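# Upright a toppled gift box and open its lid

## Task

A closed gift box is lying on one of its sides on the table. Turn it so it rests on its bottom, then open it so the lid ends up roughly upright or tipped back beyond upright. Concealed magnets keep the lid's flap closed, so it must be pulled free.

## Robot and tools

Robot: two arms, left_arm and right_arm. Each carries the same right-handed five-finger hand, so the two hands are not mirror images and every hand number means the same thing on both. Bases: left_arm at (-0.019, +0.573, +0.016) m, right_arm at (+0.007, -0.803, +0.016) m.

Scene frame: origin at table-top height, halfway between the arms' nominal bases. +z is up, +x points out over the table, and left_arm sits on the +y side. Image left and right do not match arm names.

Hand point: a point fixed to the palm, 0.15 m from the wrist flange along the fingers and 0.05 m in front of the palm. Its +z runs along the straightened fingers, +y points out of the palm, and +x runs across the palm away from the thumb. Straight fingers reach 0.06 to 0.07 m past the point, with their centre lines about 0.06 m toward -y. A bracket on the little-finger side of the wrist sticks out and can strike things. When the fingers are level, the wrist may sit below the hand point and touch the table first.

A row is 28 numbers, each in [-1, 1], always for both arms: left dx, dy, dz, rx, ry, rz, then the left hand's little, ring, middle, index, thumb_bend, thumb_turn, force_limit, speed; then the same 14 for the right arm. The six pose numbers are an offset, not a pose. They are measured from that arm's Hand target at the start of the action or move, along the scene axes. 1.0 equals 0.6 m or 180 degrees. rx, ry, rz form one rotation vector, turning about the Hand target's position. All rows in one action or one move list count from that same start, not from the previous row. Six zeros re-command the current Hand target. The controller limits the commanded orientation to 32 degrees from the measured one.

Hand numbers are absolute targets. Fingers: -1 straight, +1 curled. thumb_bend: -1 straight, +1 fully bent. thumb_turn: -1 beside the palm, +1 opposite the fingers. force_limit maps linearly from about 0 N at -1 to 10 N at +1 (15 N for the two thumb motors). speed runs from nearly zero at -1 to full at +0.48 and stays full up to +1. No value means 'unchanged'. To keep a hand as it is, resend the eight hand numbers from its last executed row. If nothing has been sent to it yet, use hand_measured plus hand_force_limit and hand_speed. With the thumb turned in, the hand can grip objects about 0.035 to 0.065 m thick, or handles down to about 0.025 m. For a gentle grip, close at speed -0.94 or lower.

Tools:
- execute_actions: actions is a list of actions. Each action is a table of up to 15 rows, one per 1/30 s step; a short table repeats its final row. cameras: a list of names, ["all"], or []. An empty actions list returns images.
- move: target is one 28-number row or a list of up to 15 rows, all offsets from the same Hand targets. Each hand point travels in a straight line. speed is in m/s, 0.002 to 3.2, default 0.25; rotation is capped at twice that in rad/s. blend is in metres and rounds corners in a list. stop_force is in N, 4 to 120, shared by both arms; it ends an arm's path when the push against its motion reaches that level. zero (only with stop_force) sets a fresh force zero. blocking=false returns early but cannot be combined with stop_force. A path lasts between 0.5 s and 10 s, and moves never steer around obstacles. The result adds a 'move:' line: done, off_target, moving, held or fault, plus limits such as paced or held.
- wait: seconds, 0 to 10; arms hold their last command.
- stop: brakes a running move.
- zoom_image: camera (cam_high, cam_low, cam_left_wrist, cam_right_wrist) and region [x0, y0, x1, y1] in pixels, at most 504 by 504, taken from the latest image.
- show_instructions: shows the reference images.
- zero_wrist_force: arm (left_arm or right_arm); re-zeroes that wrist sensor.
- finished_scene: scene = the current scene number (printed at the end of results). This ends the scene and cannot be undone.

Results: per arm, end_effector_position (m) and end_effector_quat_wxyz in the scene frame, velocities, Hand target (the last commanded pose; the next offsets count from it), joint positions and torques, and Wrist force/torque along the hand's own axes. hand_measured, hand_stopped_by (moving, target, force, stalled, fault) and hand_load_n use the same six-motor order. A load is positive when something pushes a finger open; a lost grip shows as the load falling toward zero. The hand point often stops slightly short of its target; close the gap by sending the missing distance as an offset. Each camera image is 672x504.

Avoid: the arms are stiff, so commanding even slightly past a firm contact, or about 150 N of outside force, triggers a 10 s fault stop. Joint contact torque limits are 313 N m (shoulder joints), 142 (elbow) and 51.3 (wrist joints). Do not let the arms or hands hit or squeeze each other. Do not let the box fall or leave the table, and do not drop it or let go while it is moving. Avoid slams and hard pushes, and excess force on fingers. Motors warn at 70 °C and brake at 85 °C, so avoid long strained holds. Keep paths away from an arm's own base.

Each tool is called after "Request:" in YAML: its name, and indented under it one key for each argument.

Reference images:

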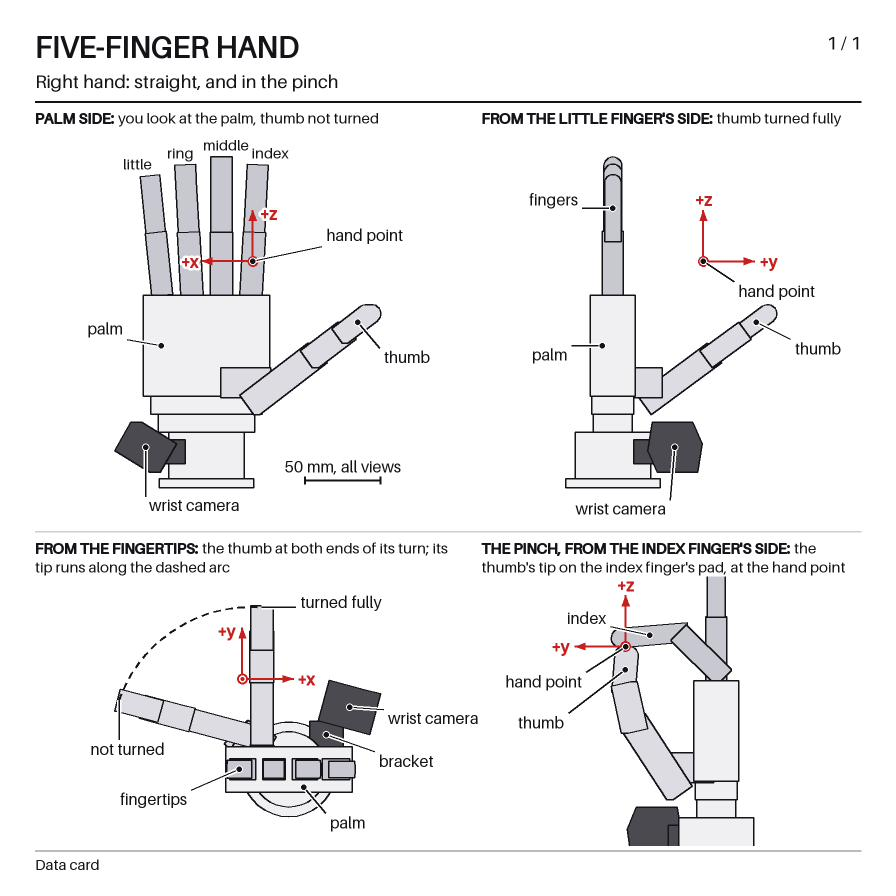

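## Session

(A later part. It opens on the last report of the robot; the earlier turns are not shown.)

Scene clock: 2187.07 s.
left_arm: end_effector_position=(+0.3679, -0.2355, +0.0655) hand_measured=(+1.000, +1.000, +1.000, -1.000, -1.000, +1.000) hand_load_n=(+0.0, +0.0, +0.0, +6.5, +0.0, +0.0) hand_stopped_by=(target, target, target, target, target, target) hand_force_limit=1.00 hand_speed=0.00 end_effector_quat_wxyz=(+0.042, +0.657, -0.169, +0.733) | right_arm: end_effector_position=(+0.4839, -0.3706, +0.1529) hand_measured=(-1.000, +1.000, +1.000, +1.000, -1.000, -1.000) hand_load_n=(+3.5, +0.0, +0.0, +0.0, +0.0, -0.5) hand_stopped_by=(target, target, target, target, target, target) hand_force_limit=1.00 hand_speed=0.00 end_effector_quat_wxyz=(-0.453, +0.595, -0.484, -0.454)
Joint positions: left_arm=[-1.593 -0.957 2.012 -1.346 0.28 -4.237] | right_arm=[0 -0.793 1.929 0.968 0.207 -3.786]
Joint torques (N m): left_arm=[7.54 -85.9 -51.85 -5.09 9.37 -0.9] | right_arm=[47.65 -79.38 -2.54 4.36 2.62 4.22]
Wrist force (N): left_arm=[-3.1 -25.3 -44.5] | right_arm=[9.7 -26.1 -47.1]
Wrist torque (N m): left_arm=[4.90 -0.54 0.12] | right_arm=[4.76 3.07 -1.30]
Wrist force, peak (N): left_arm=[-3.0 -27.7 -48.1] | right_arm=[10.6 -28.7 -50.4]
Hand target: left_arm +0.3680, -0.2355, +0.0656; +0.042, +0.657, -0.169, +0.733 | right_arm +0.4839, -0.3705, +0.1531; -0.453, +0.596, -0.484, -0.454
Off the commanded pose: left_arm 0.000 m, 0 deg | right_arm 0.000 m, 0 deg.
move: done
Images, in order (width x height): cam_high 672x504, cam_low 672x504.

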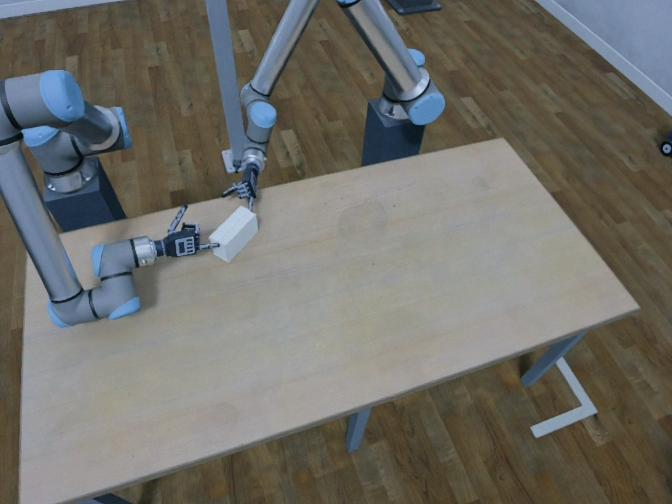

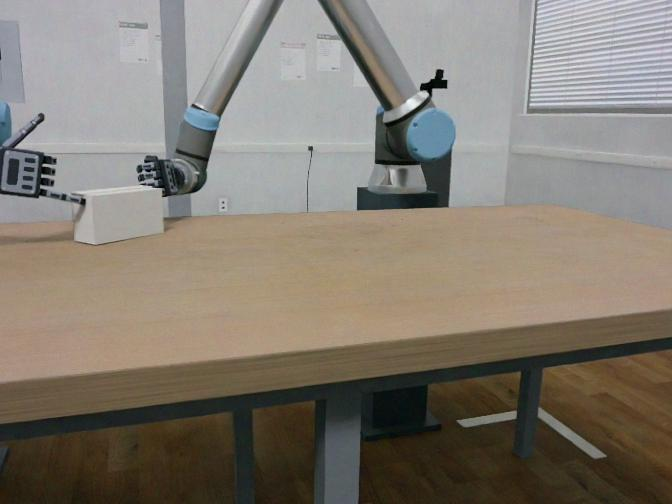

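Request:
move:
  target:
    - [-0.013,0.0152,0,0,0,0,1,1,1,-1,-1,1,1,0,0,0,0,0,0,0,-1,1,1,1,-1,-1,1,0]
    - [-0.03,0.05,0.1017,-0.1589,0.1858,0,1,1,1,-1,-1,1,1,0,0,0,0,0,0,0,-1,1,1,1,-1,-1,1,0]
  speed: 0.1

Request:
move:
  target: [0.034,-0.0203,0,0,0,0,1,1,-1,-1,-1,1,1,0,0,0,0,0,0,0,-1,1,1,1,-1,-1,1,0]
  speed: 0.05
  cameras: ["all"]

Request:
zoom_image:
  camera: "cam_left_wrist"
  region: [180, 60, 480, 330]

Request:
zoom_image:
  camera: "cam_high"
  region: [180, 180, 300, 280]

Request:
zoom_image:
  camera: "cam_low"
  region: [50, 130, 250, 270]

Scene clock: 2211.97 s.
left_arm: end_effector_position=(+0.3501, -0.2053, +0.1266) hand_measured=(+1.000, +1.000, +1.000, -1.000, -1.000, +1.000) hand_load_n=(+0.0, +0.0, +0.0, +0.0, +0.0, +0.0) hand_stopped_by=(target, target, target, target, target, target) hand_force_limit=1.00 hand_speed=0.00 end_effector_quat_wxyz=(+0.247, +0.808, +0.034, +0.534) | right_arm: end_effector_position=(+0.4839, -0.3705, +0.1531) hand_measured=(-1.000, +1.000, +1.000, +1.000, -1.000, -1.000) hand_load_n=(+0.0, +0.0, +0.0, +0.0, +0.0, +0.0) hand_stopped_by=(target, target, target, target, target, target) hand_force_limit=1.00 hand_speed=0.00 end_effector_quat_wxyz=(-0.453, +0.596, -0.484, -0.454)
Joint positions: left_arm=[-1.575 -1.034 1.874 -0.111 0.479 -5.858] | right_arm=[0 -0.793 1.929 0.968 0.207 -3.786]
Joint torques (N m): left_arm=[-11.72 -57.32 -38.32 -0.16 -2.63 0.43] | right_arm=[-7.01 -81.63 -23.28 3.7 -3.04 -2.26]
Wrist force (N): left_arm=[1.8 2.7 0.4] | right_arm=[2.8 5.0 -1.5]
Wrist torque (N m): left_arm=[0.33 -0.24 0.19] | right_arm=[0.80 -0.69 0.27]
Wrist force, peak (N): left_arm=[-3.0 -25.8 -45.7] | right_arm=[10.0 -26.8 -48.1]
Hand target: left_arm +0.3500, -0.2055, +0.1267; +0.247, +0.808, +0.034, +0.534 | right_arm +0.4839, -0.3705, +0.1531; -0.453, +0.596, -0.484, -0.454
Off the commanded pose: left_arm 0.000 m, 0 deg | right_arm 0.000 m, 0 deg.
move: done

Scene clock: 2213.00 s.
left_arm: end_effector_position=(+0.3704, -0.2177, +0.1266) hand_measured=(+1.000, +1.000, -1.000, -1.000, -1.000, +1.000) hand_load_n=(+0.0, +0.0, +0.0, +0.0, +0.0, +0.0) hand_stopped_by=(target, target, target, target, target, target) hand_force_limit=1.00 hand_speed=0.00 end_effector_quat_wxyz=(+0.247, +0.808, +0.034, +0.534) | right_arm: end_effector_position=(+0.4839, -0.3705, +0.1531) hand_measured=(-1.000, +1.000, +1.000, +1.000, -1.000, -1.000) hand_load_n=(+0.0, +0.0, +0.0, +0.0, +0.0, +0.0) hand_stopped_by=(target, target, target, target, target, target) hand_force_limit=1.00 hand_speed=0.00 end_effector_quat_wxyz=(-0.453, +0.596, -0.484, -0.454)
Joint positions: left_arm=[-1.542 -1.021 1.843 -0.132 0.504 -5.813] | right_arm=[0 -0.793 1.929 0.968 0.207 -3.786]
Joint torques (N m): left_arm=[-15.62 -79.06 -17.02 3.65 -2.75 -2.05] | right_arm=[-5.84 -80.01 -22.99 3.49 -3.08 -2.1]
Wrist force (N): left_arm=[1.9 2.6 0.5] | right_arm=[2.9 4.8 -1.7]
Wrist torque (N m): left_arm=[0.30 -0.25 0.27] | right_arm=[0.78 -0.71 0.27]
Wrist force, peak (N): left_arm=[2.3 3.2 0.0] | right_arm=[2.8 5.3 -1.7]
Hand target: left_arm +0.3704, -0.2177, +0.1267; +0.247, +0.808, +0.034, +0.534 | right_arm +0.4839, -0.3705, +0.1531; -0.453, +0.596, -0.484, -0.454
Off the commanded pose: left_arm 0.000 m, 0 deg | right_arm 0.000 m, 0 deg.
move: done
camera_calibration:
cam_left_wrist: T_world_to_cam=[[-0.107719, -0.754125, 0.647836, -0.207828], [-0.861856, -0.25399, -0.438968, 0.324919], [0.495581, -0.605627, -0.622588, -0.118136], [0, 0, 0, 1]] pos_world=[0.316192, -0.145748, 0.203717]
cam_right_wrist: T_world_to_cam=[[-0.92026, -0.200373, -0.336114, 0.415988], [-0.239807, -0.389969, 0.889054, -0.158339], [-0.309217, 0.898763, 0.310822, 0.554315], [0, 0, 0, 1]] pos_world=[0.516249, -0.476592, 0.108298]

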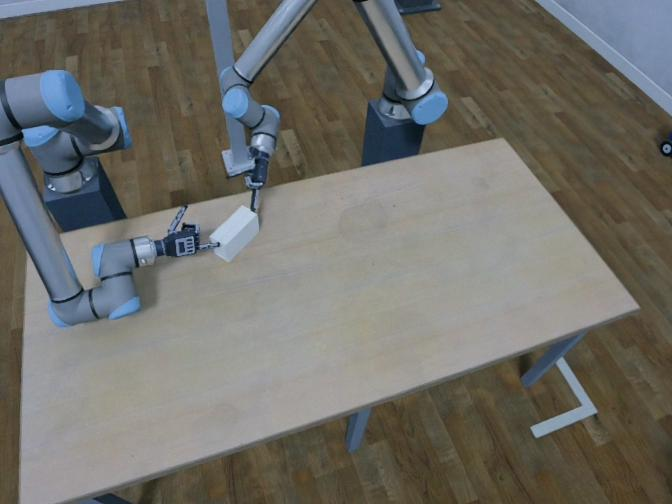

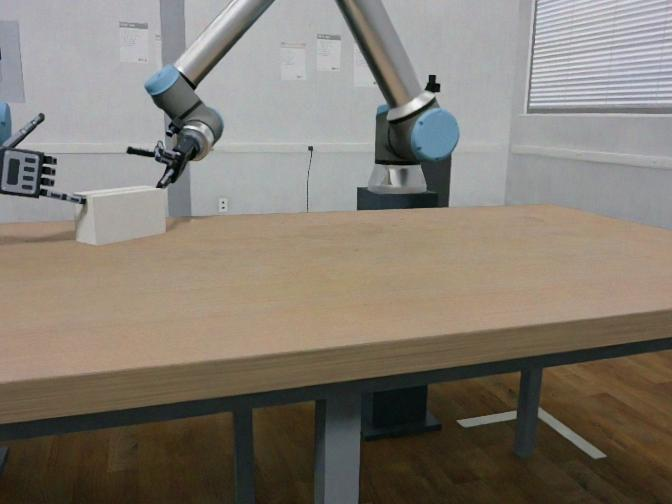

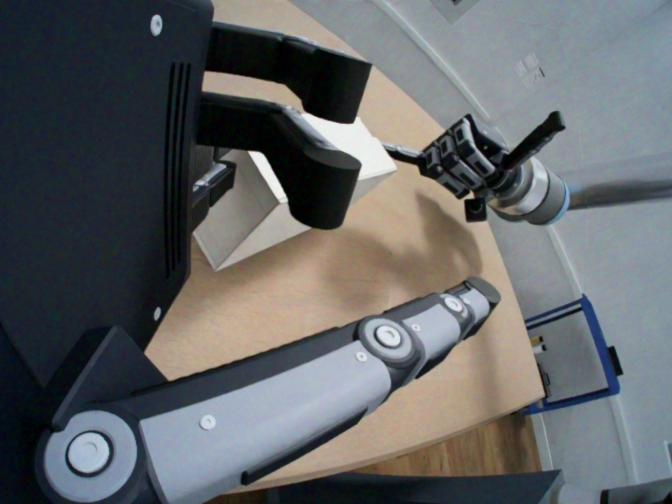

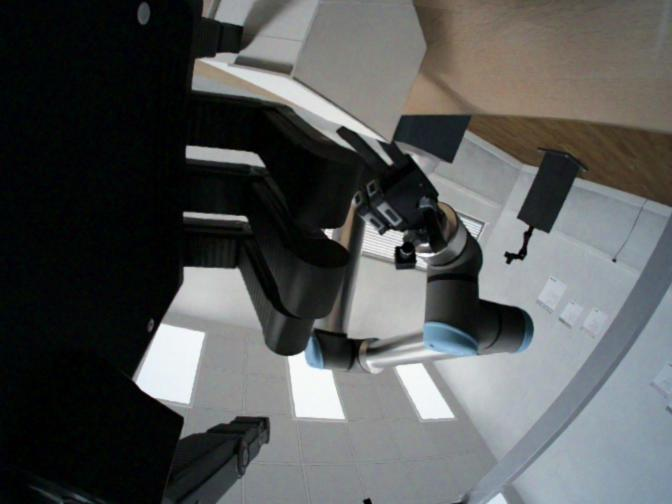

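Scaled by 1.680 from the camera's 672x504 image, which has a finer 960x720 frame.

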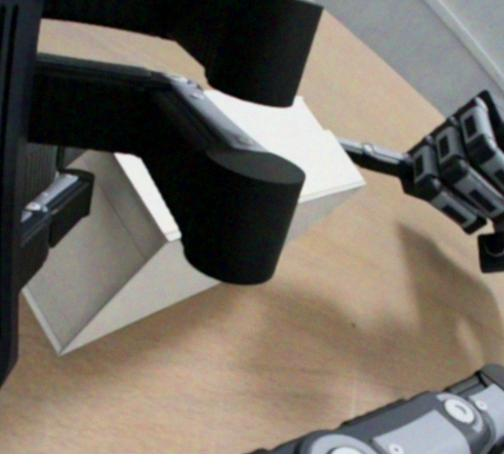

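Scaled by 4.200.

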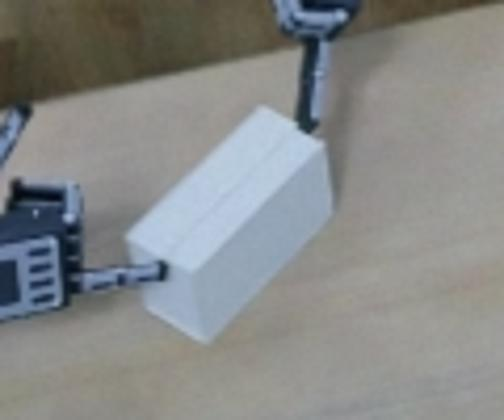

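Scaled by 2.520.

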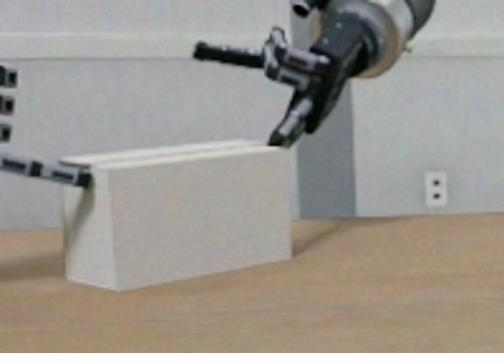

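Request:
move:
  target:
    - [0.0038,0.0033,0.003,0,0,0,1,1,-1,-1,-1,1,1,0,0,0,0,0,0,0,-1,1,1,1,-1,-1,1,0]
    - [0.0255,-0.022,0.003,0,0,0,1,1,-1,-1,-1,1,1,0,0,0,0,0,0,0,-1,1,1,1,-1,-1,1,0]
  speed: 0.015
  stop_force: 4
  cameras: ["cam_low","cam_high","cam_left_wrist","cam_right_wrist"]

Request:
zoom_image:
  camera: "cam_high"
  region: [180, 180, 300, 280]

Request:
zoom_image:
  camera: "cam_low"
  region: [50, 130, 250, 270]

Request:
zoom_image:
  camera: "cam_left_wrist"
  region: [180, 90, 380, 270]

Scene clock: 2221.57 s.
left_arm: end_effector_position=(+0.3762, -0.2198, +0.1285) hand_measured=(+1.000, +1.000, -1.000, -1.000, -1.000, +1.000) hand_load_n=(+0.0, +0.0, -0.5, +0.0, +0.0, +0.0) hand_stopped_by=(target, target, target, target, target, target) hand_force_limit=1.00 hand_speed=0.00 end_effector_quat_wxyz=(+0.247, +0.808, +0.034, +0.534) | right_arm: end_effector_position=(+0.4839, -0.3705, +0.1531) hand_measured=(-1.000, +1.000, +1.000, +1.000, -1.000, -1.000) hand_load_n=(+0.0, +0.0, +0.0, +0.0, +0.0, +0.0) hand_stopped_by=(target, target, target, target, target, target) hand_force_limit=1.00 hand_speed=0.00 end_effector_quat_wxyz=(-0.453, +0.596, -0.484, -0.454)
Joint positions: left_arm=[-1.533 -1.021 1.837 -0.136 0.511 -5.801] | right_arm=[0 -0.793 1.929 0.968 0.207 -3.786]
Joint torques (N m): left_arm=[-14.74 -77.58 -17.07 3.45 -1.99 -2.1] | right_arm=[4.09 -79.2 -17.04 3.26 -2.46 -2.33]
Wrist force (N): left_arm=[5.0 3.0 -2.1] | right_arm=[3.4 3.0 -5.0]
Wrist torque (N m): left_arm=[0.45 0.08 0.45] | right_arm=[1.06 -0.51 0.19]
Wrist force, peak (N): left_arm=[6.6 2.2 -5.7] | right_arm=[3.3 3.0 -6.2]
Hand target: left_arm +0.3762, -0.2198, +0.1285; +0.247, +0.808, +0.034, +0.534 (not the last commanded pose) | right_arm +0.4839, -0.3705, +0.1531; -0.453, +0.596, -0.484, -0.454
Off the commanded pose: left_arm 0.015 m, 0 deg | right_arm 0.000 m, 0 deg.
move: contact (left_arm); path passed 1 of 2 targets
camera_calibration:
cam_left_wrist: T_world_to_cam=[[-0.107724, -0.754119, 0.647843, -0.209963], [-0.861899, -0.253938, -0.438914, 0.330099], [0.495505, -0.605657, -0.622619, -0.121086], [0, 0, 0, 1]] pos_world=[0.321892, -0.147849, 0.205517]
cam_right_wrist: T_world_to_cam=[[-0.920288, -0.200291, -0.336085, 0.41613], [-0.239813, -0.389947, 0.889062, -0.158303], [-0.309127, 0.898791, 0.310831, 0.554311], [0, 0, 0, 1]] pos_world=[0.516349, -0.476592, 0.108298]

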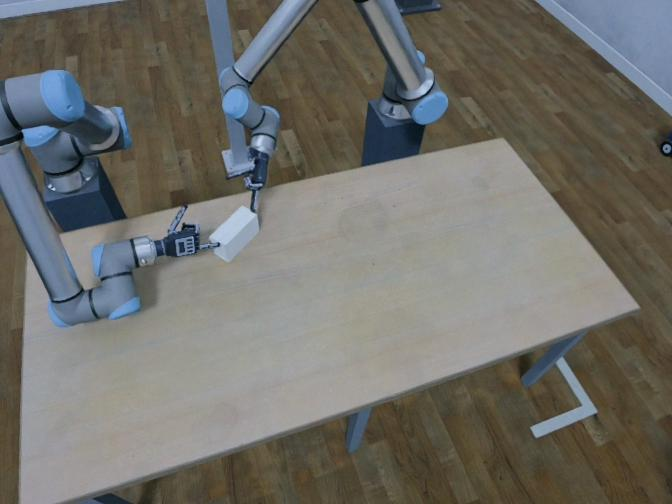

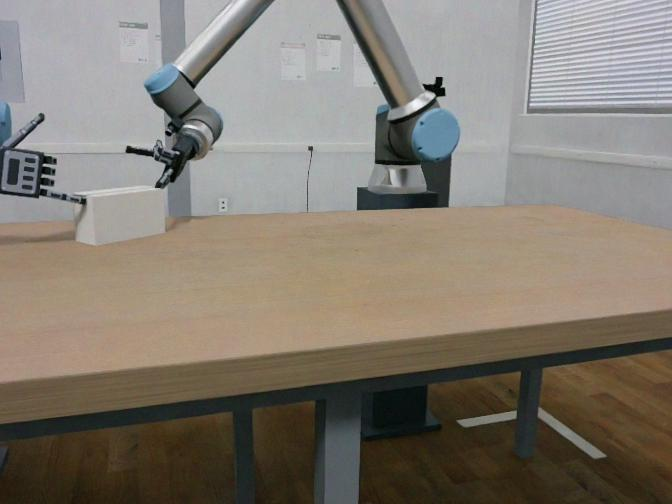

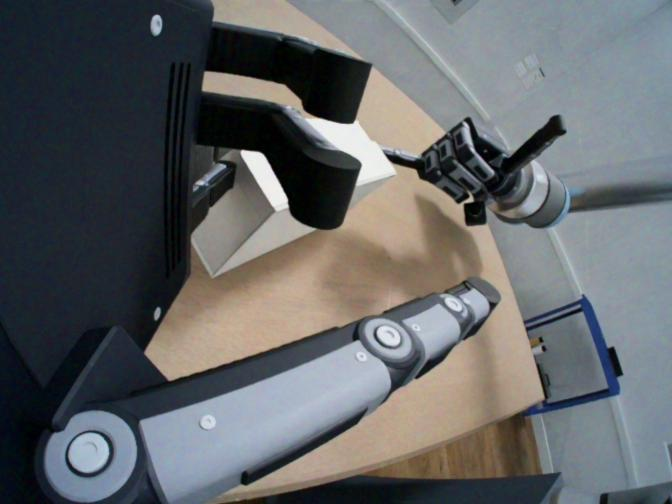

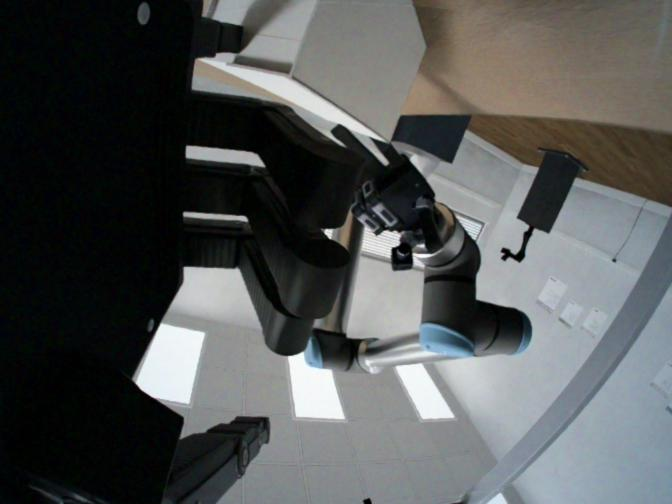

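Scaled by 4.200.

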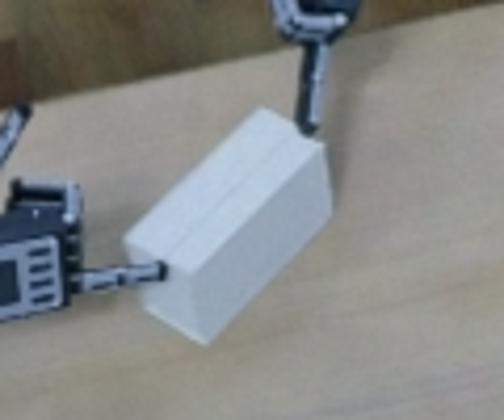

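Scaled by 2.520.

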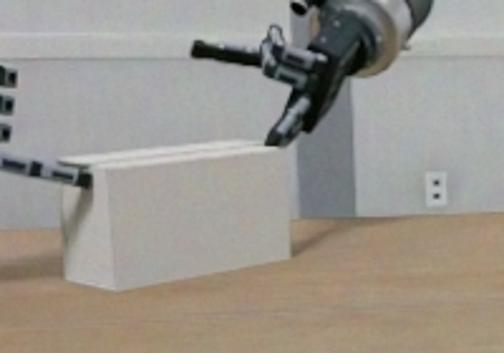

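Scaled by 2.520 from the camera's 672x504 image, which has a finer 960x720 frame.

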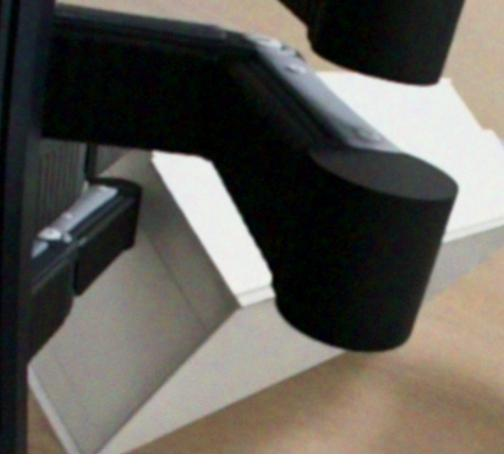

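Request:
move:
  target:
    - [-0.003,0.0035,0.0183,0,0,0,1,1,-1,-1,-1,1,1,0,0,0,0,0,0,0,-1,1,1,1,-1,-1,1,0]
    - [0.0055,-0.0065,0.0183,0,0,0,1,1,-1,-1,-1,1,1,0,0,0,0,0,0,0,-1,1,1,1,-1,-1,1,0]
  speed: 0.02
  stop_force: 4
  cameras: ["cam_left_wrist","cam_high"]

Request:
zoom_image:
  camera: "cam_high"
  region: [180, 180, 300, 280]

Request:
zoom_image:
  camera: "cam_left_wrist"
  region: [180, 90, 380, 270]

Scene clock: 2230.13 s.
left_arm: end_effector_position=(+0.3756, -0.2192, +0.1318) hand_measured=(+1.000, +1.000, -1.000, -1.000, -1.000, +1.000) hand_load_n=(+0.0, +0.0, +0.0, +0.0, +0.0, +0.0) hand_stopped_by=(target, target, target, target, target, target) hand_force_limit=1.00 hand_speed=0.00 end_effector_quat_wxyz=(+0.247, +0.808, +0.034, +0.534) | right_arm: end_effector_position=(+0.4839, -0.3705, +0.1531) hand_measured=(-1.000, +1.000, +1.000, +1.000, -1.000, -1.000) hand_load_n=(+0.0, +0.0, +0.0, +0.0, -0.5, +0.0) hand_stopped_by=(target, target, target, target, target, target) hand_force_limit=1.00 hand_speed=0.00 end_effector_quat_wxyz=(-0.453, +0.596, -0.484, -0.454)
Joint positions: left_arm=[-1.534 -1.026 1.837 -0.131 0.51 -5.802] | right_arm=[0 -0.793 1.929 0.968 0.207 -3.786]
Joint torques (N m): left_arm=[15.21 -63.31 -40.02 2.25 1.28 2.3] | right_arm=[2.11 -78.25 -9.7 3.3 -0.13 -1.97]
Wrist force (N): left_arm=[1.7 2.9 0.3] | right_arm=[2.7 5.1 -1.6]
Wrist torque (N m): left_arm=[0.36 -0.22 0.39] | right_arm=[0.84 -0.66 0.27]
Wrist force, peak (N): left_arm=[5.2 3.3 -2.2] | right_arm=[3.3 3.6 -5.2]
Hand target: left_arm +0.3756, -0.2191, +0.1318; +0.247, +0.808, +0.034, +0.534 (not the last commanded pose) | right_arm +0.4839, -0.3705, +0.1531; -0.453, +0.596, -0.484, -0.454
Off the commanded pose: left_arm 0.010 m, 0 deg | right_arm 0.000 m, 0 deg.
move: contact (left_arm); path passed 0 of 2 targets
camera_calibration:
cam_left_wrist: T_world_to_cam=[[-0.107859, -0.754053, 0.647897, -0.211661], [-0.861882, -0.253892, -0.438974, 0.331283], [0.495505, -0.605758, -0.622521, -0.118456], [0, 0, 0, 1]] pos_world=[0.321393, -0.147249, 0.208817]
Images, in order (width x height): cam_high 672x504, cam_left_wrist 672x504.

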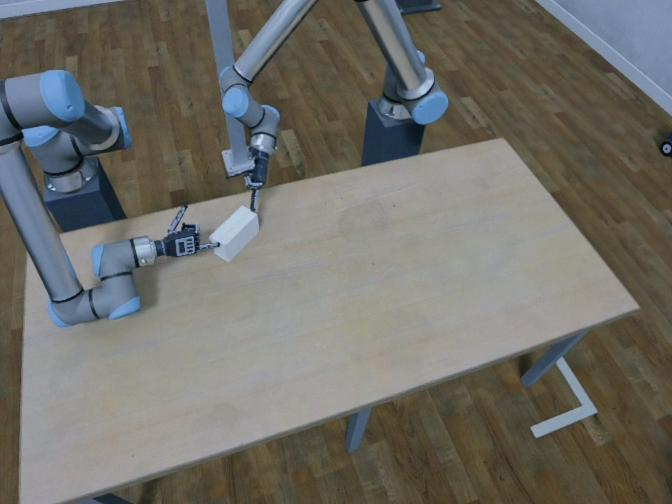

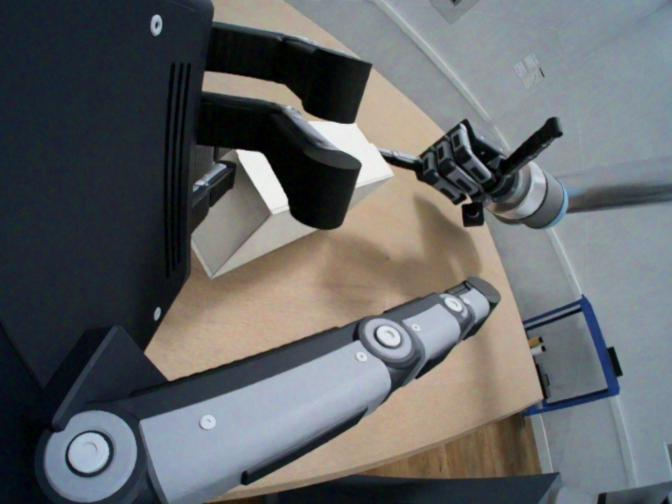

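Scaled by 4.200.

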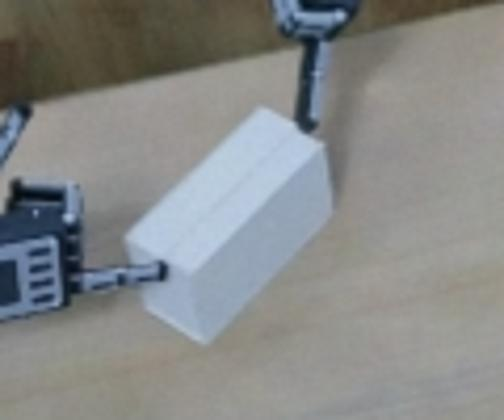

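Scaled by 2.520 from the camera's 672x504 image, which has a finer 960x720 frame.

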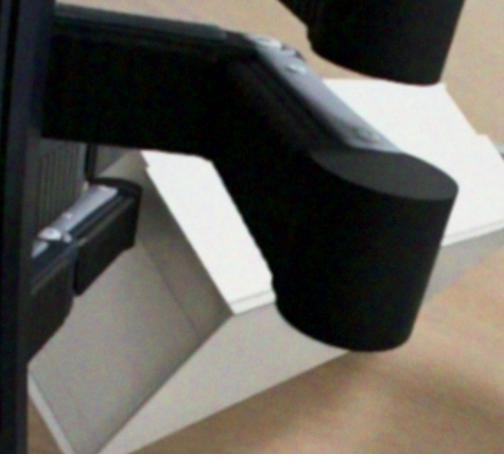

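Request:
move:
  target:
    - [-0.003,0.0035,0.0128,0,0,0,1,1,-1,-1,-1,1,1,0,0,0,0,0,0,0,-1,1,1,1,-1,-1,1,0]
    - [0.0075,-0.0088,0.0128,0,0,0,1,1,-1,-1,-1,1,1,0,0,0,0,0,0,0,-1,1,1,1,-1,-1,1,0]
  speed: 0.02

Request:
move:
  target: [0,0,-0.0167,0,0,0,1,1,-1,-1,-1,1,1,0,0,0,0,0,0,0,-1,1,1,1,-1,-1,1,0]
  speed: 0.01
  stop_force: 5
  cameras: ["cam_left_wrist","cam_high","cam_low"]

Request:
zoom_image:
  camera: "cam_high"
  region: [180, 180, 300, 280]

Request:
zoom_image:
  camera: "cam_left_wrist"
  region: [180, 90, 380, 270]

Request:
zoom_image:
  camera: "cam_low"
  region: [50, 130, 250, 270]

Scene clock: 2236.93 s.
left_arm: end_effector_position=(+0.3802, -0.2244, +0.1394) hand_measured=(+1.000, +1.000, -1.000, -1.000, -1.000, +1.000) hand_load_n=(+0.0, +0.0, +0.0, +5.5, +0.0, +0.0) hand_stopped_by=(target, target, target, target, target, target) hand_force_limit=1.00 hand_speed=0.00 end_effector_quat_wxyz=(+0.247, +0.808, +0.034, +0.534) | right_arm: end_effector_position=(+0.4840, -0.3706, +0.1531) hand_measured=(-1.000, +1.000, +1.000, +1.000, -1.000, -1.000) hand_load_n=(+3.0, +0.0, +0.0, +0.0, +0.0, +0.0) hand_stopped_by=(target, target, target, target, target, target) hand_force_limit=1.00 hand_speed=0.00 end_effector_quat_wxyz=(-0.453, +0.596, -0.484, -0.454)
Joint positions: left_arm=[-1.527 -1.029 1.822 -0.12 0.515 -5.793] | right_arm=[0 -0.793 1.929 0.968 0.207 -3.786]
Joint torques (N m): left_arm=[-2.79 -75.12 -46.69 -8.2 3.52 -2.09] | right_arm=[36.05 -77.9 -3.54 3.24 -0.04 -1.95]
Wrist force (N): left_arm=[6.6 -21.9 -45.6] | right_arm=[8.6 -20.8 -43.7]
Wrist torque (N m): left_arm=[4.59 0.10 0.50] | right_arm=[4.51 2.23 -1.04]
Wrist force, peak (N): left_arm=[6.8 -21.8 -45.8] | right_arm=[8.6 -20.8 -43.7]
Hand target: left_arm +0.3801, -0.2244, +0.1394; +0.247, +0.808, +0.034, +0.534 | right_arm +0.4839, -0.3705, +0.1531; -0.453, +0.596, -0.484, -0.454
Off the commanded pose: left_arm 0.000 m, 0 deg | right_arm 0.000 m, 0 deg.
move: done

Scene clock: 2238.17 s.
left_arm: end_effector_position=(+0.3802, -0.2245, +0.1391) hand_measured=(+1.000, +1.000, -1.000, -1.000, -1.000, +1.000) hand_load_n=(+0.0, +0.0, +0.0, +5.5, +0.0, +0.5) hand_stopped_by=(target, target, target, target, target, target) hand_force_limit=1.00 hand_speed=0.00 end_effector_quat_wxyz=(+0.247, +0.808, +0.034, +0.534) | right_arm: end_effector_position=(+0.4839, -0.3705, +0.1531) hand_measured=(-1.000, +1.000, +1.000, +1.000, -1.000, -1.000) hand_load_n=(+3.0, +0.0, +0.0, +0.0, +0.0, +0.0) hand_stopped_by=(target, target, target, target, target, target) hand_force_limit=1.00 hand_speed=0.00 end_effector_quat_wxyz=(-0.453, +0.596, -0.484, -0.454)
Joint positions: left_arm=[-1.527 -1.029 1.822 -0.121 0.515 -5.793] | right_arm=[0 -0.793 1.929 0.968 0.207 -3.786]
Joint torques (N m): left_arm=[11.75 -76.19 -61.91 -4.21 3.21 1.4] | right_arm=[47.75 -77.55 9.67 3.36 -0.29 -1.76]
Wrist force (N): left_arm=[9.7 -20.8 -47.3] | right_arm=[9.3 -23.4 -49.1]
Wrist torque (N m): left_arm=[4.60 0.35 0.69] | right_arm=[4.91 2.60 -1.16]
Wrist force, peak (N): left_arm=[14.0 -19.6 -52.1] | right_arm=[9.3 -23.4 -49.1]
Hand target: left_arm +0.3802, -0.2245, +0.1391; +0.247, +0.808, +0.034, +0.534 (not the last commanded pose) | right_arm +0.4839, -0.3705, +0.1531; -0.453, +0.596, -0.484, -0.454
Off the commanded pose: left_arm 0.010 m, 0 deg | right_arm 0.000 m, 0 deg.
move: contact (left_arm)
camera_calibration:
cam_left_wrist: T_world_to_cam=[[-0.107789, -0.754041, 0.647923, -0.219981], [-0.861847, -0.254001, -0.438979, 0.337123], [0.495581, -0.605728, -0.622489, -0.119366], [0, 0, 0, 1]] pos_world=[0.325992, -0.152548, 0.216217]
Images, in order (width x height): cam_high 672x504, cam_low 672x504, cam_left_wrist 672x504.

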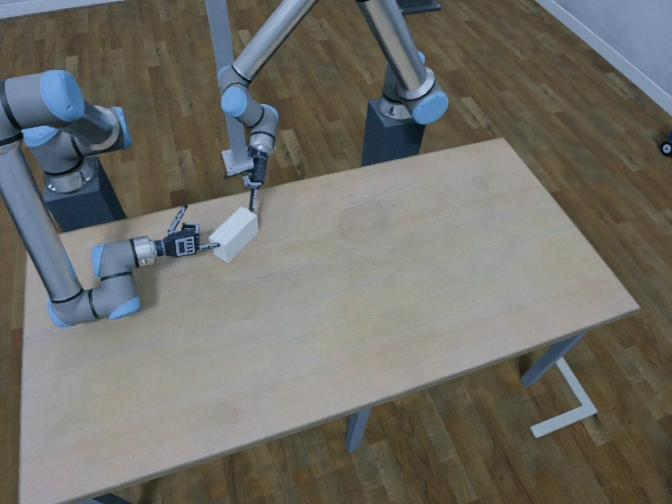

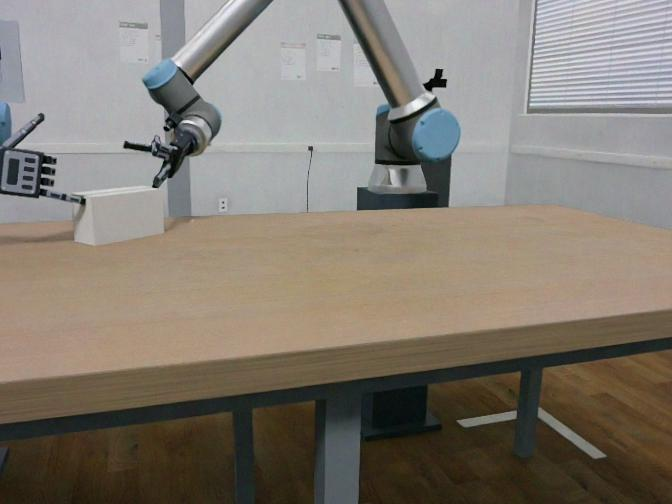

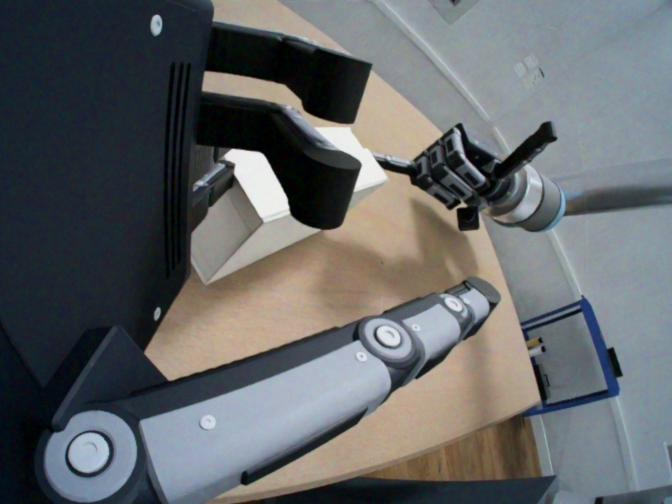

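Scaled by 4.200.

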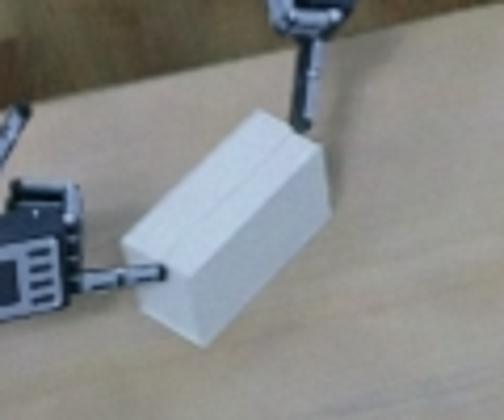

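Scaled by 2.520 from the camera's 672x504 image, which has a finer 960x720 frame.

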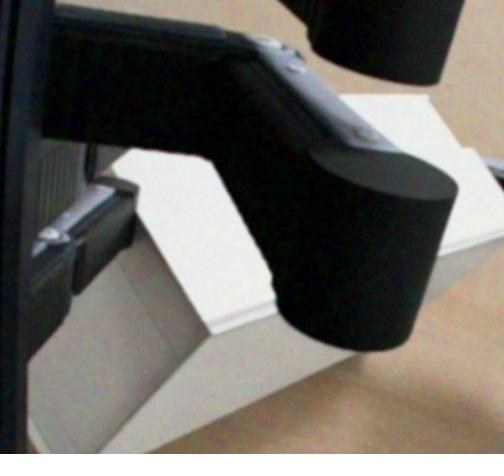

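Scaled by 2.520.

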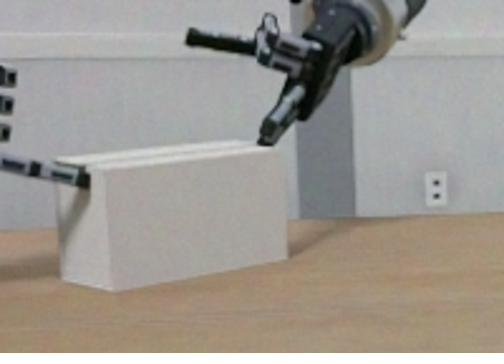

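Request:
move:
  target: [0.0115,0.01,0.0247,-0.0433,0.0507,0,1,1,-1,-1,-1,1,1,0,0,0,0,0,0,0,-1,1,1,1,-1,-1,1,0]
  speed: 0.02
  cameras: ["cam_left_wrist","cam_high","cam_low"]

Request:
zoom_image:
  camera: "cam_high"
  region: [180, 180, 300, 280]

Request:
zoom_image:
  camera: "cam_left_wrist"
  region: [180, 90, 380, 270]

Request:
zoom_image:
  camera: "cam_low"
  region: [50, 130, 250, 270]

Scene clock: 2253.20 s.
left_arm: end_effector_position=(+0.3872, -0.2185, +0.1540) hand_measured=(+1.000, +1.000, -1.000, -1.000, -1.000, +1.000) hand_load_n=(+0.0, +0.0, +0.0, +5.5, +0.0, +0.0) hand_stopped_by=(target, target, target, target, target, target) hand_force_limit=1.00 hand_speed=0.00 end_effector_quat_wxyz=(+0.298, +0.829, +0.089, +0.465) | right_arm: end_effector_position=(+0.4839, -0.3705, +0.1531) hand_measured=(-1.000, +1.000, +1.000, +1.000, -1.000, -1.000) hand_load_n=(+3.5, +0.0, +0.0, +0.0, +0.0, +0.0) hand_stopped_by=(target, target, target, target, target, target) hand_force_limit=1.00 hand_speed=0.00 end_effector_quat_wxyz=(-0.453, +0.596, -0.484, -0.454)
Joint positions: left_arm=[-1.493 -1.065 1.831 -0.061 0.647 -5.987] | right_arm=[0 -0.793 1.929 0.968 0.207 -3.786]
Joint torques (N m): left_arm=[12.84 -69.85 -45.88 -6.1 -0.79 1.28] | right_arm=[41.86 -77.36 7.69 3.55 -0.33 -0.53]
Wrist force (N): left_arm=[1.4 -21.9 -40.4] | right_arm=[8.8 -23.2 -43.8]
Wrist torque (N m): left_arm=[4.31 -0.25 0.46] | right_arm=[4.60 2.27 -1.18]
Wrist force, peak (N): left_arm=[8.6 -23.9 -48.3] | right_arm=[9.4 -23.4 -49.3]
Hand target: left_arm +0.3871, -0.2185, +0.1540; +0.298, +0.829, +0.089, +0.465 | right_arm +0.4839, -0.3705, +0.1531; -0.453, +0.596, -0.484, -0.454
Off the commanded pose: left_arm 0.000 m, 0 deg | right_arm 0.000 m, 0 deg.
move: done
camera_calibration:
cam_left_wrist: T_world_to_cam=[[0.00434773, -0.658336, 0.752712, -0.263], [-0.917685, -0.301674, -0.258549, 0.334543], [0.397285, -0.689628, -0.605456, -0.0928249], [0, 0, 0, 1]] pos_world=[0.345026, -0.136234, 0.228257]
Images, in order (width x height): cam_high 672x504, cam_low 672x504, cam_left_wrist 672x504.

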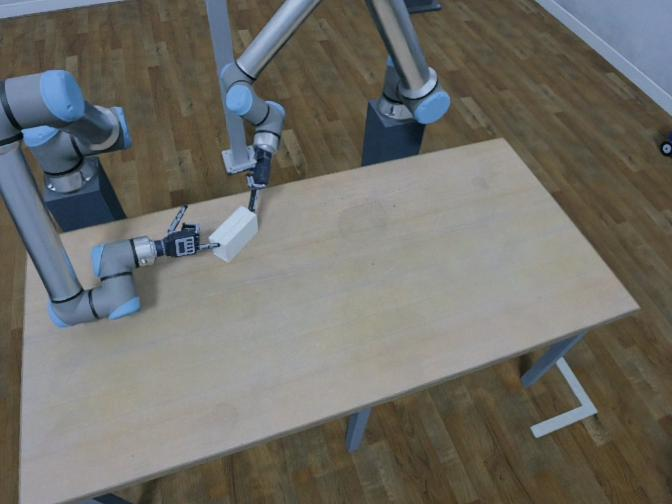

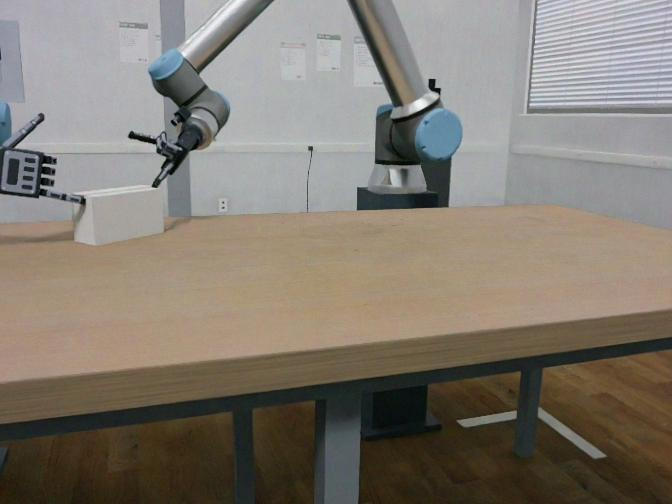

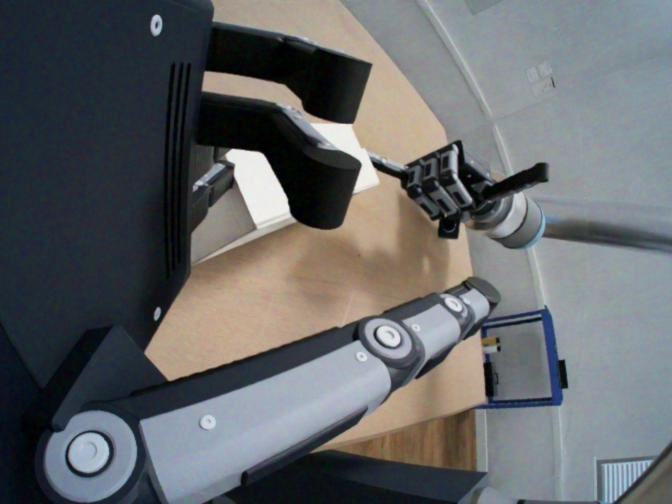

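Scaled by 4.200.

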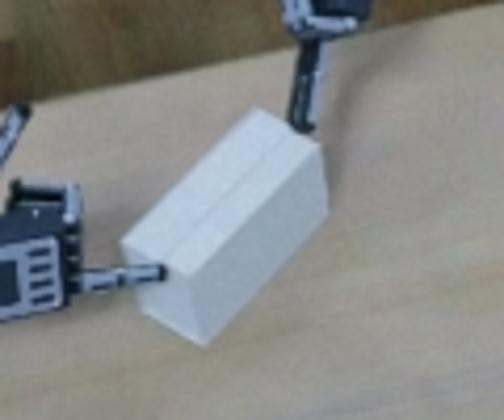

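Scaled by 2.520 from the camera's 672x504 image, which has a finer 960x720 frame.

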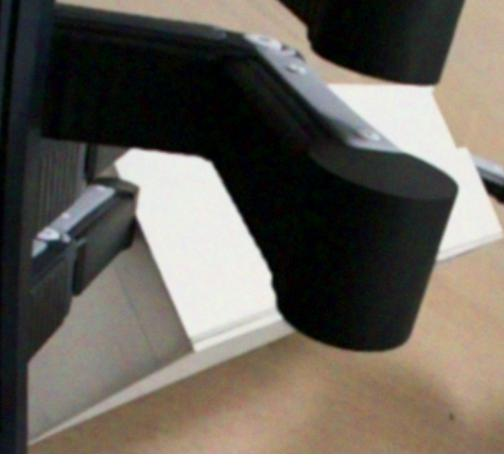

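Scaled by 2.520.

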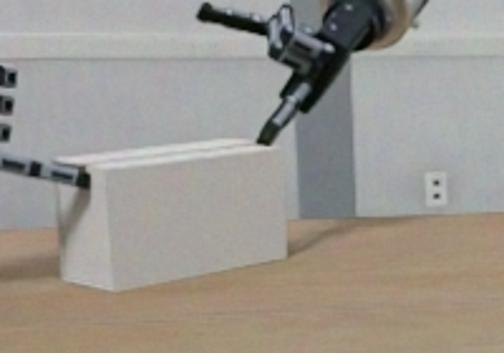

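Request:
move:
  target:
    - [-0.0163,0.019,0,0,0,0,1,1,-1,-1,-1,1,1,0,0.0217,-0.0253,0,0,0,0,-1,1,1,1,-1,-1,1,0]
    - [-0.0163,0.04,0.04,0,0,0,1,1,-1,-1,-1,1,1,0,0.08,-0.03,0.08,0,0,0,-1,1,1,1,-1,-1,1,0]
    - [0.007,0.05,0.04,-0.1122,0.13,0.013,1,1,-1,-1,-1,1,1,0,0.18,0.08,0.08,-0.2532,0.3557,-0.0636,-1,1,1,1,-1,-1,1,0]
    - [0.007,0.031,0.0087,-0.1122,0.13,0.013,1,1,-1,-1,-1,1,1,0,0.173,0.0982,0.028,-0.2532,0.3557,-0.0636,-1,1,1,1,-1,-1,1,0]
  speed: 0.12
  cameras: ["all"]

Request:
zoom_image:
  camera: "cam_high"
  region: [180, 180, 300, 280]

Request:
zoom_image:
  camera: "cam_right_wrist"
  region: [190, 0, 430, 200]

Request:
zoom_image:
  camera: "cam_left_wrist"
  region: [180, 60, 420, 260]

Scene clock: 2302.60 s.
left_arm: end_effector_position=(+0.3920, -0.2000, +0.1592) hand_measured=(+1.000, +1.000, -1.000, -1.000, -1.000, +1.000) hand_load_n=(+0.0, +0.0, +0.0, +0.0, +0.0, +0.0) hand_stopped_by=(target, target, target, target, target, target) hand_force_limit=1.00 hand_speed=0.00 end_effector_quat_wxyz=(+0.419, +0.840, +0.192, +0.286) | right_arm: end_effector_position=(+0.5876, -0.3115, +0.1697) hand_measured=(-1.000, +1.000, +1.000, +1.000, -1.000, -1.000) hand_load_n=(+0.0, +0.0, +0.0, +0.0, +0.0, +0.0) hand_stopped_by=(target, target, target, target, target, target) hand_force_limit=1.00 hand_speed=0.00 end_effector_quat_wxyz=(-0.077, -0.346, +0.827, +0.437) end_effector_velocity=(+0.000, -0.001, +0.003) end_effector_angular_velocity=(+0.000, +0.002, +0.000)
Joint positions: left_arm=[-1.407 -1.133 1.92 -0.169 0.989 -6.282] | right_arm=[0.135 -0.779 1.571 1.287 0.766 -2.449]
Joint velocities: left_arm=[within noise] | right_arm=[-0.001 -0.003 0.001 0.005 0 -0.002]
Joint torques (N m): left_arm=[-11.48 -71.85 -21.42 2.75 -2.52 1.74] | right_arm=[-8.22 -96.55 -31.89 7.38 -0.19 -2.12]
Wrist force (N): left_arm=[1.5 3.4 1.0] | right_arm=[4.5 7.6 -2.4]
Wrist torque (N m): left_arm=[0.33 -0.28 0.36] | right_arm=[1.17 -0.84 0.65]
Wrist force, peak (N): left_arm=[1.1 -21.8 -40.7] | right_arm=[8.6 -23.2 -44.3]
Hand target: left_arm +0.3913, -0.1999, +0.1592; +0.404, +0.839, +0.244, +0.271 | right_arm +0.5877, -0.3116, +0.1699; -0.077, -0.346, +0.827, +0.437
Off the commanded pose: left_arm 0.001 m, 6 deg | right_arm 0.000 m, 0 deg.
joint sent to its limit (left arm) — joint 6 (wrist 3), lower limit. The joint targets are off in orientation, not in position.
move: off_target (left_arm)
camera_calibration:
cam_left_wrist: T_world_to_cam=[[0.267258, -0.39471, 0.879077, -0.325249], [-0.948564, -0.26842, 0.167861, 0.296708], [0.169706, -0.878723, -0.446145, -0.0528111], [0, 0, 0, 1]] pos_world=[0.377335, -0.0951432, 0.212552]
cam_right_wrist: T_world_to_cam=[[-0.657843, 0.177287, 0.731991, 0.311153], [0.748385, 0.26308, 0.608859, -0.454888], [-0.0846296, 0.948345, -0.305745, 0.5163], [0, 0, 0, 1]] pos_world=[0.588815, -0.425122, 0.207058]

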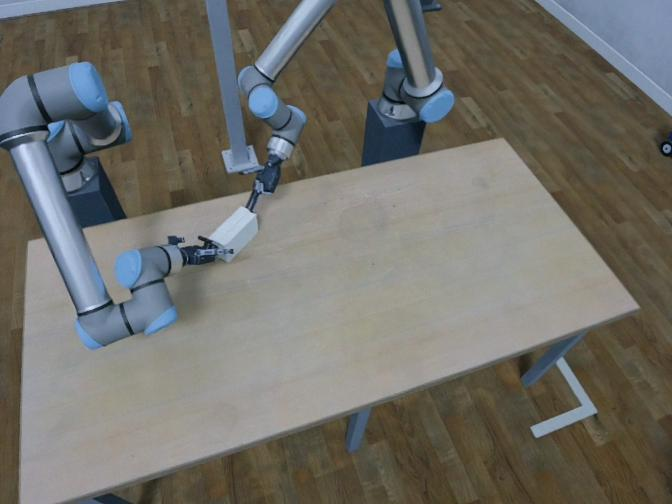

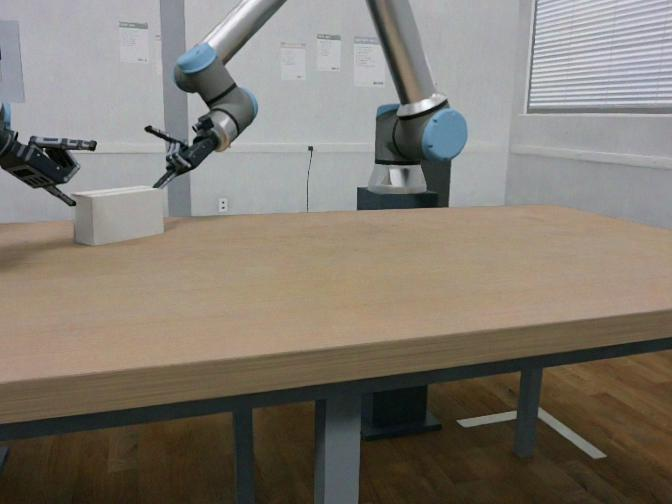

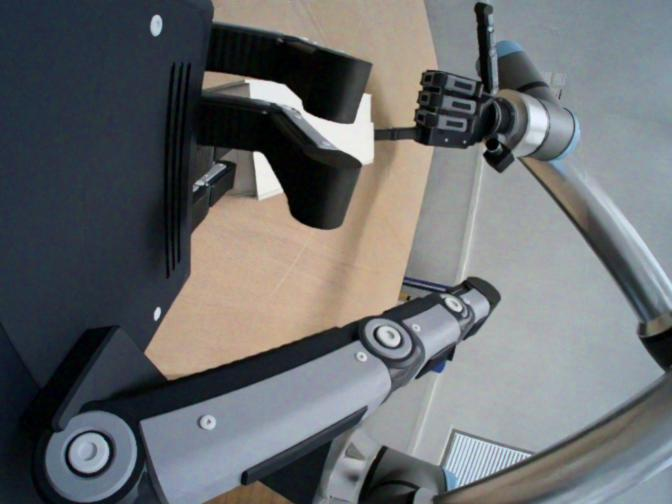

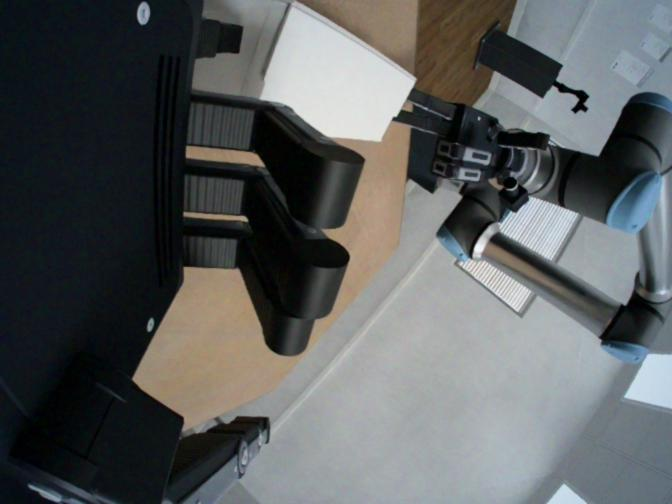

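Scaled by 4.200.

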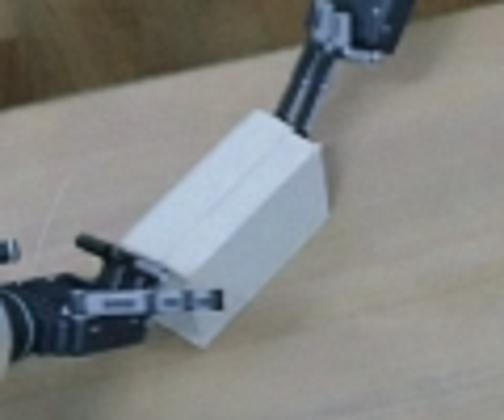

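Scaled by 2.100 from the camera's 672x504 image, which has a finer 960x720 frame.

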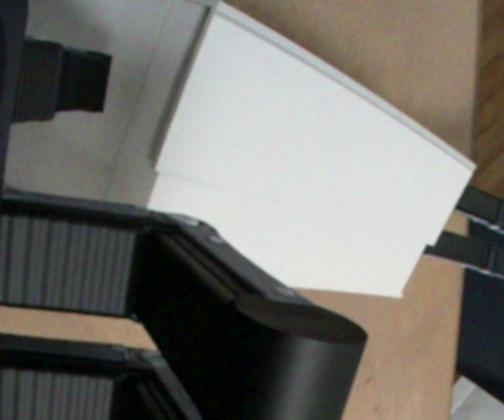

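Scaled by 2.100 from the camera's 672x504 image, which has a finer 960x720 frame.

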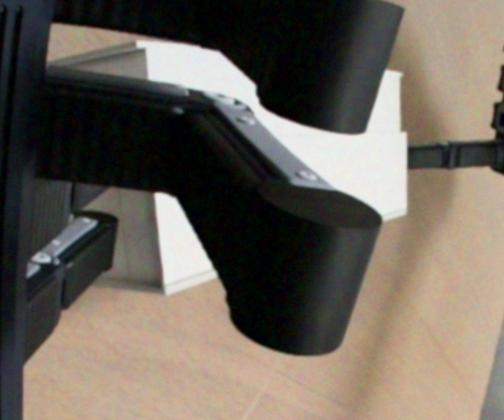

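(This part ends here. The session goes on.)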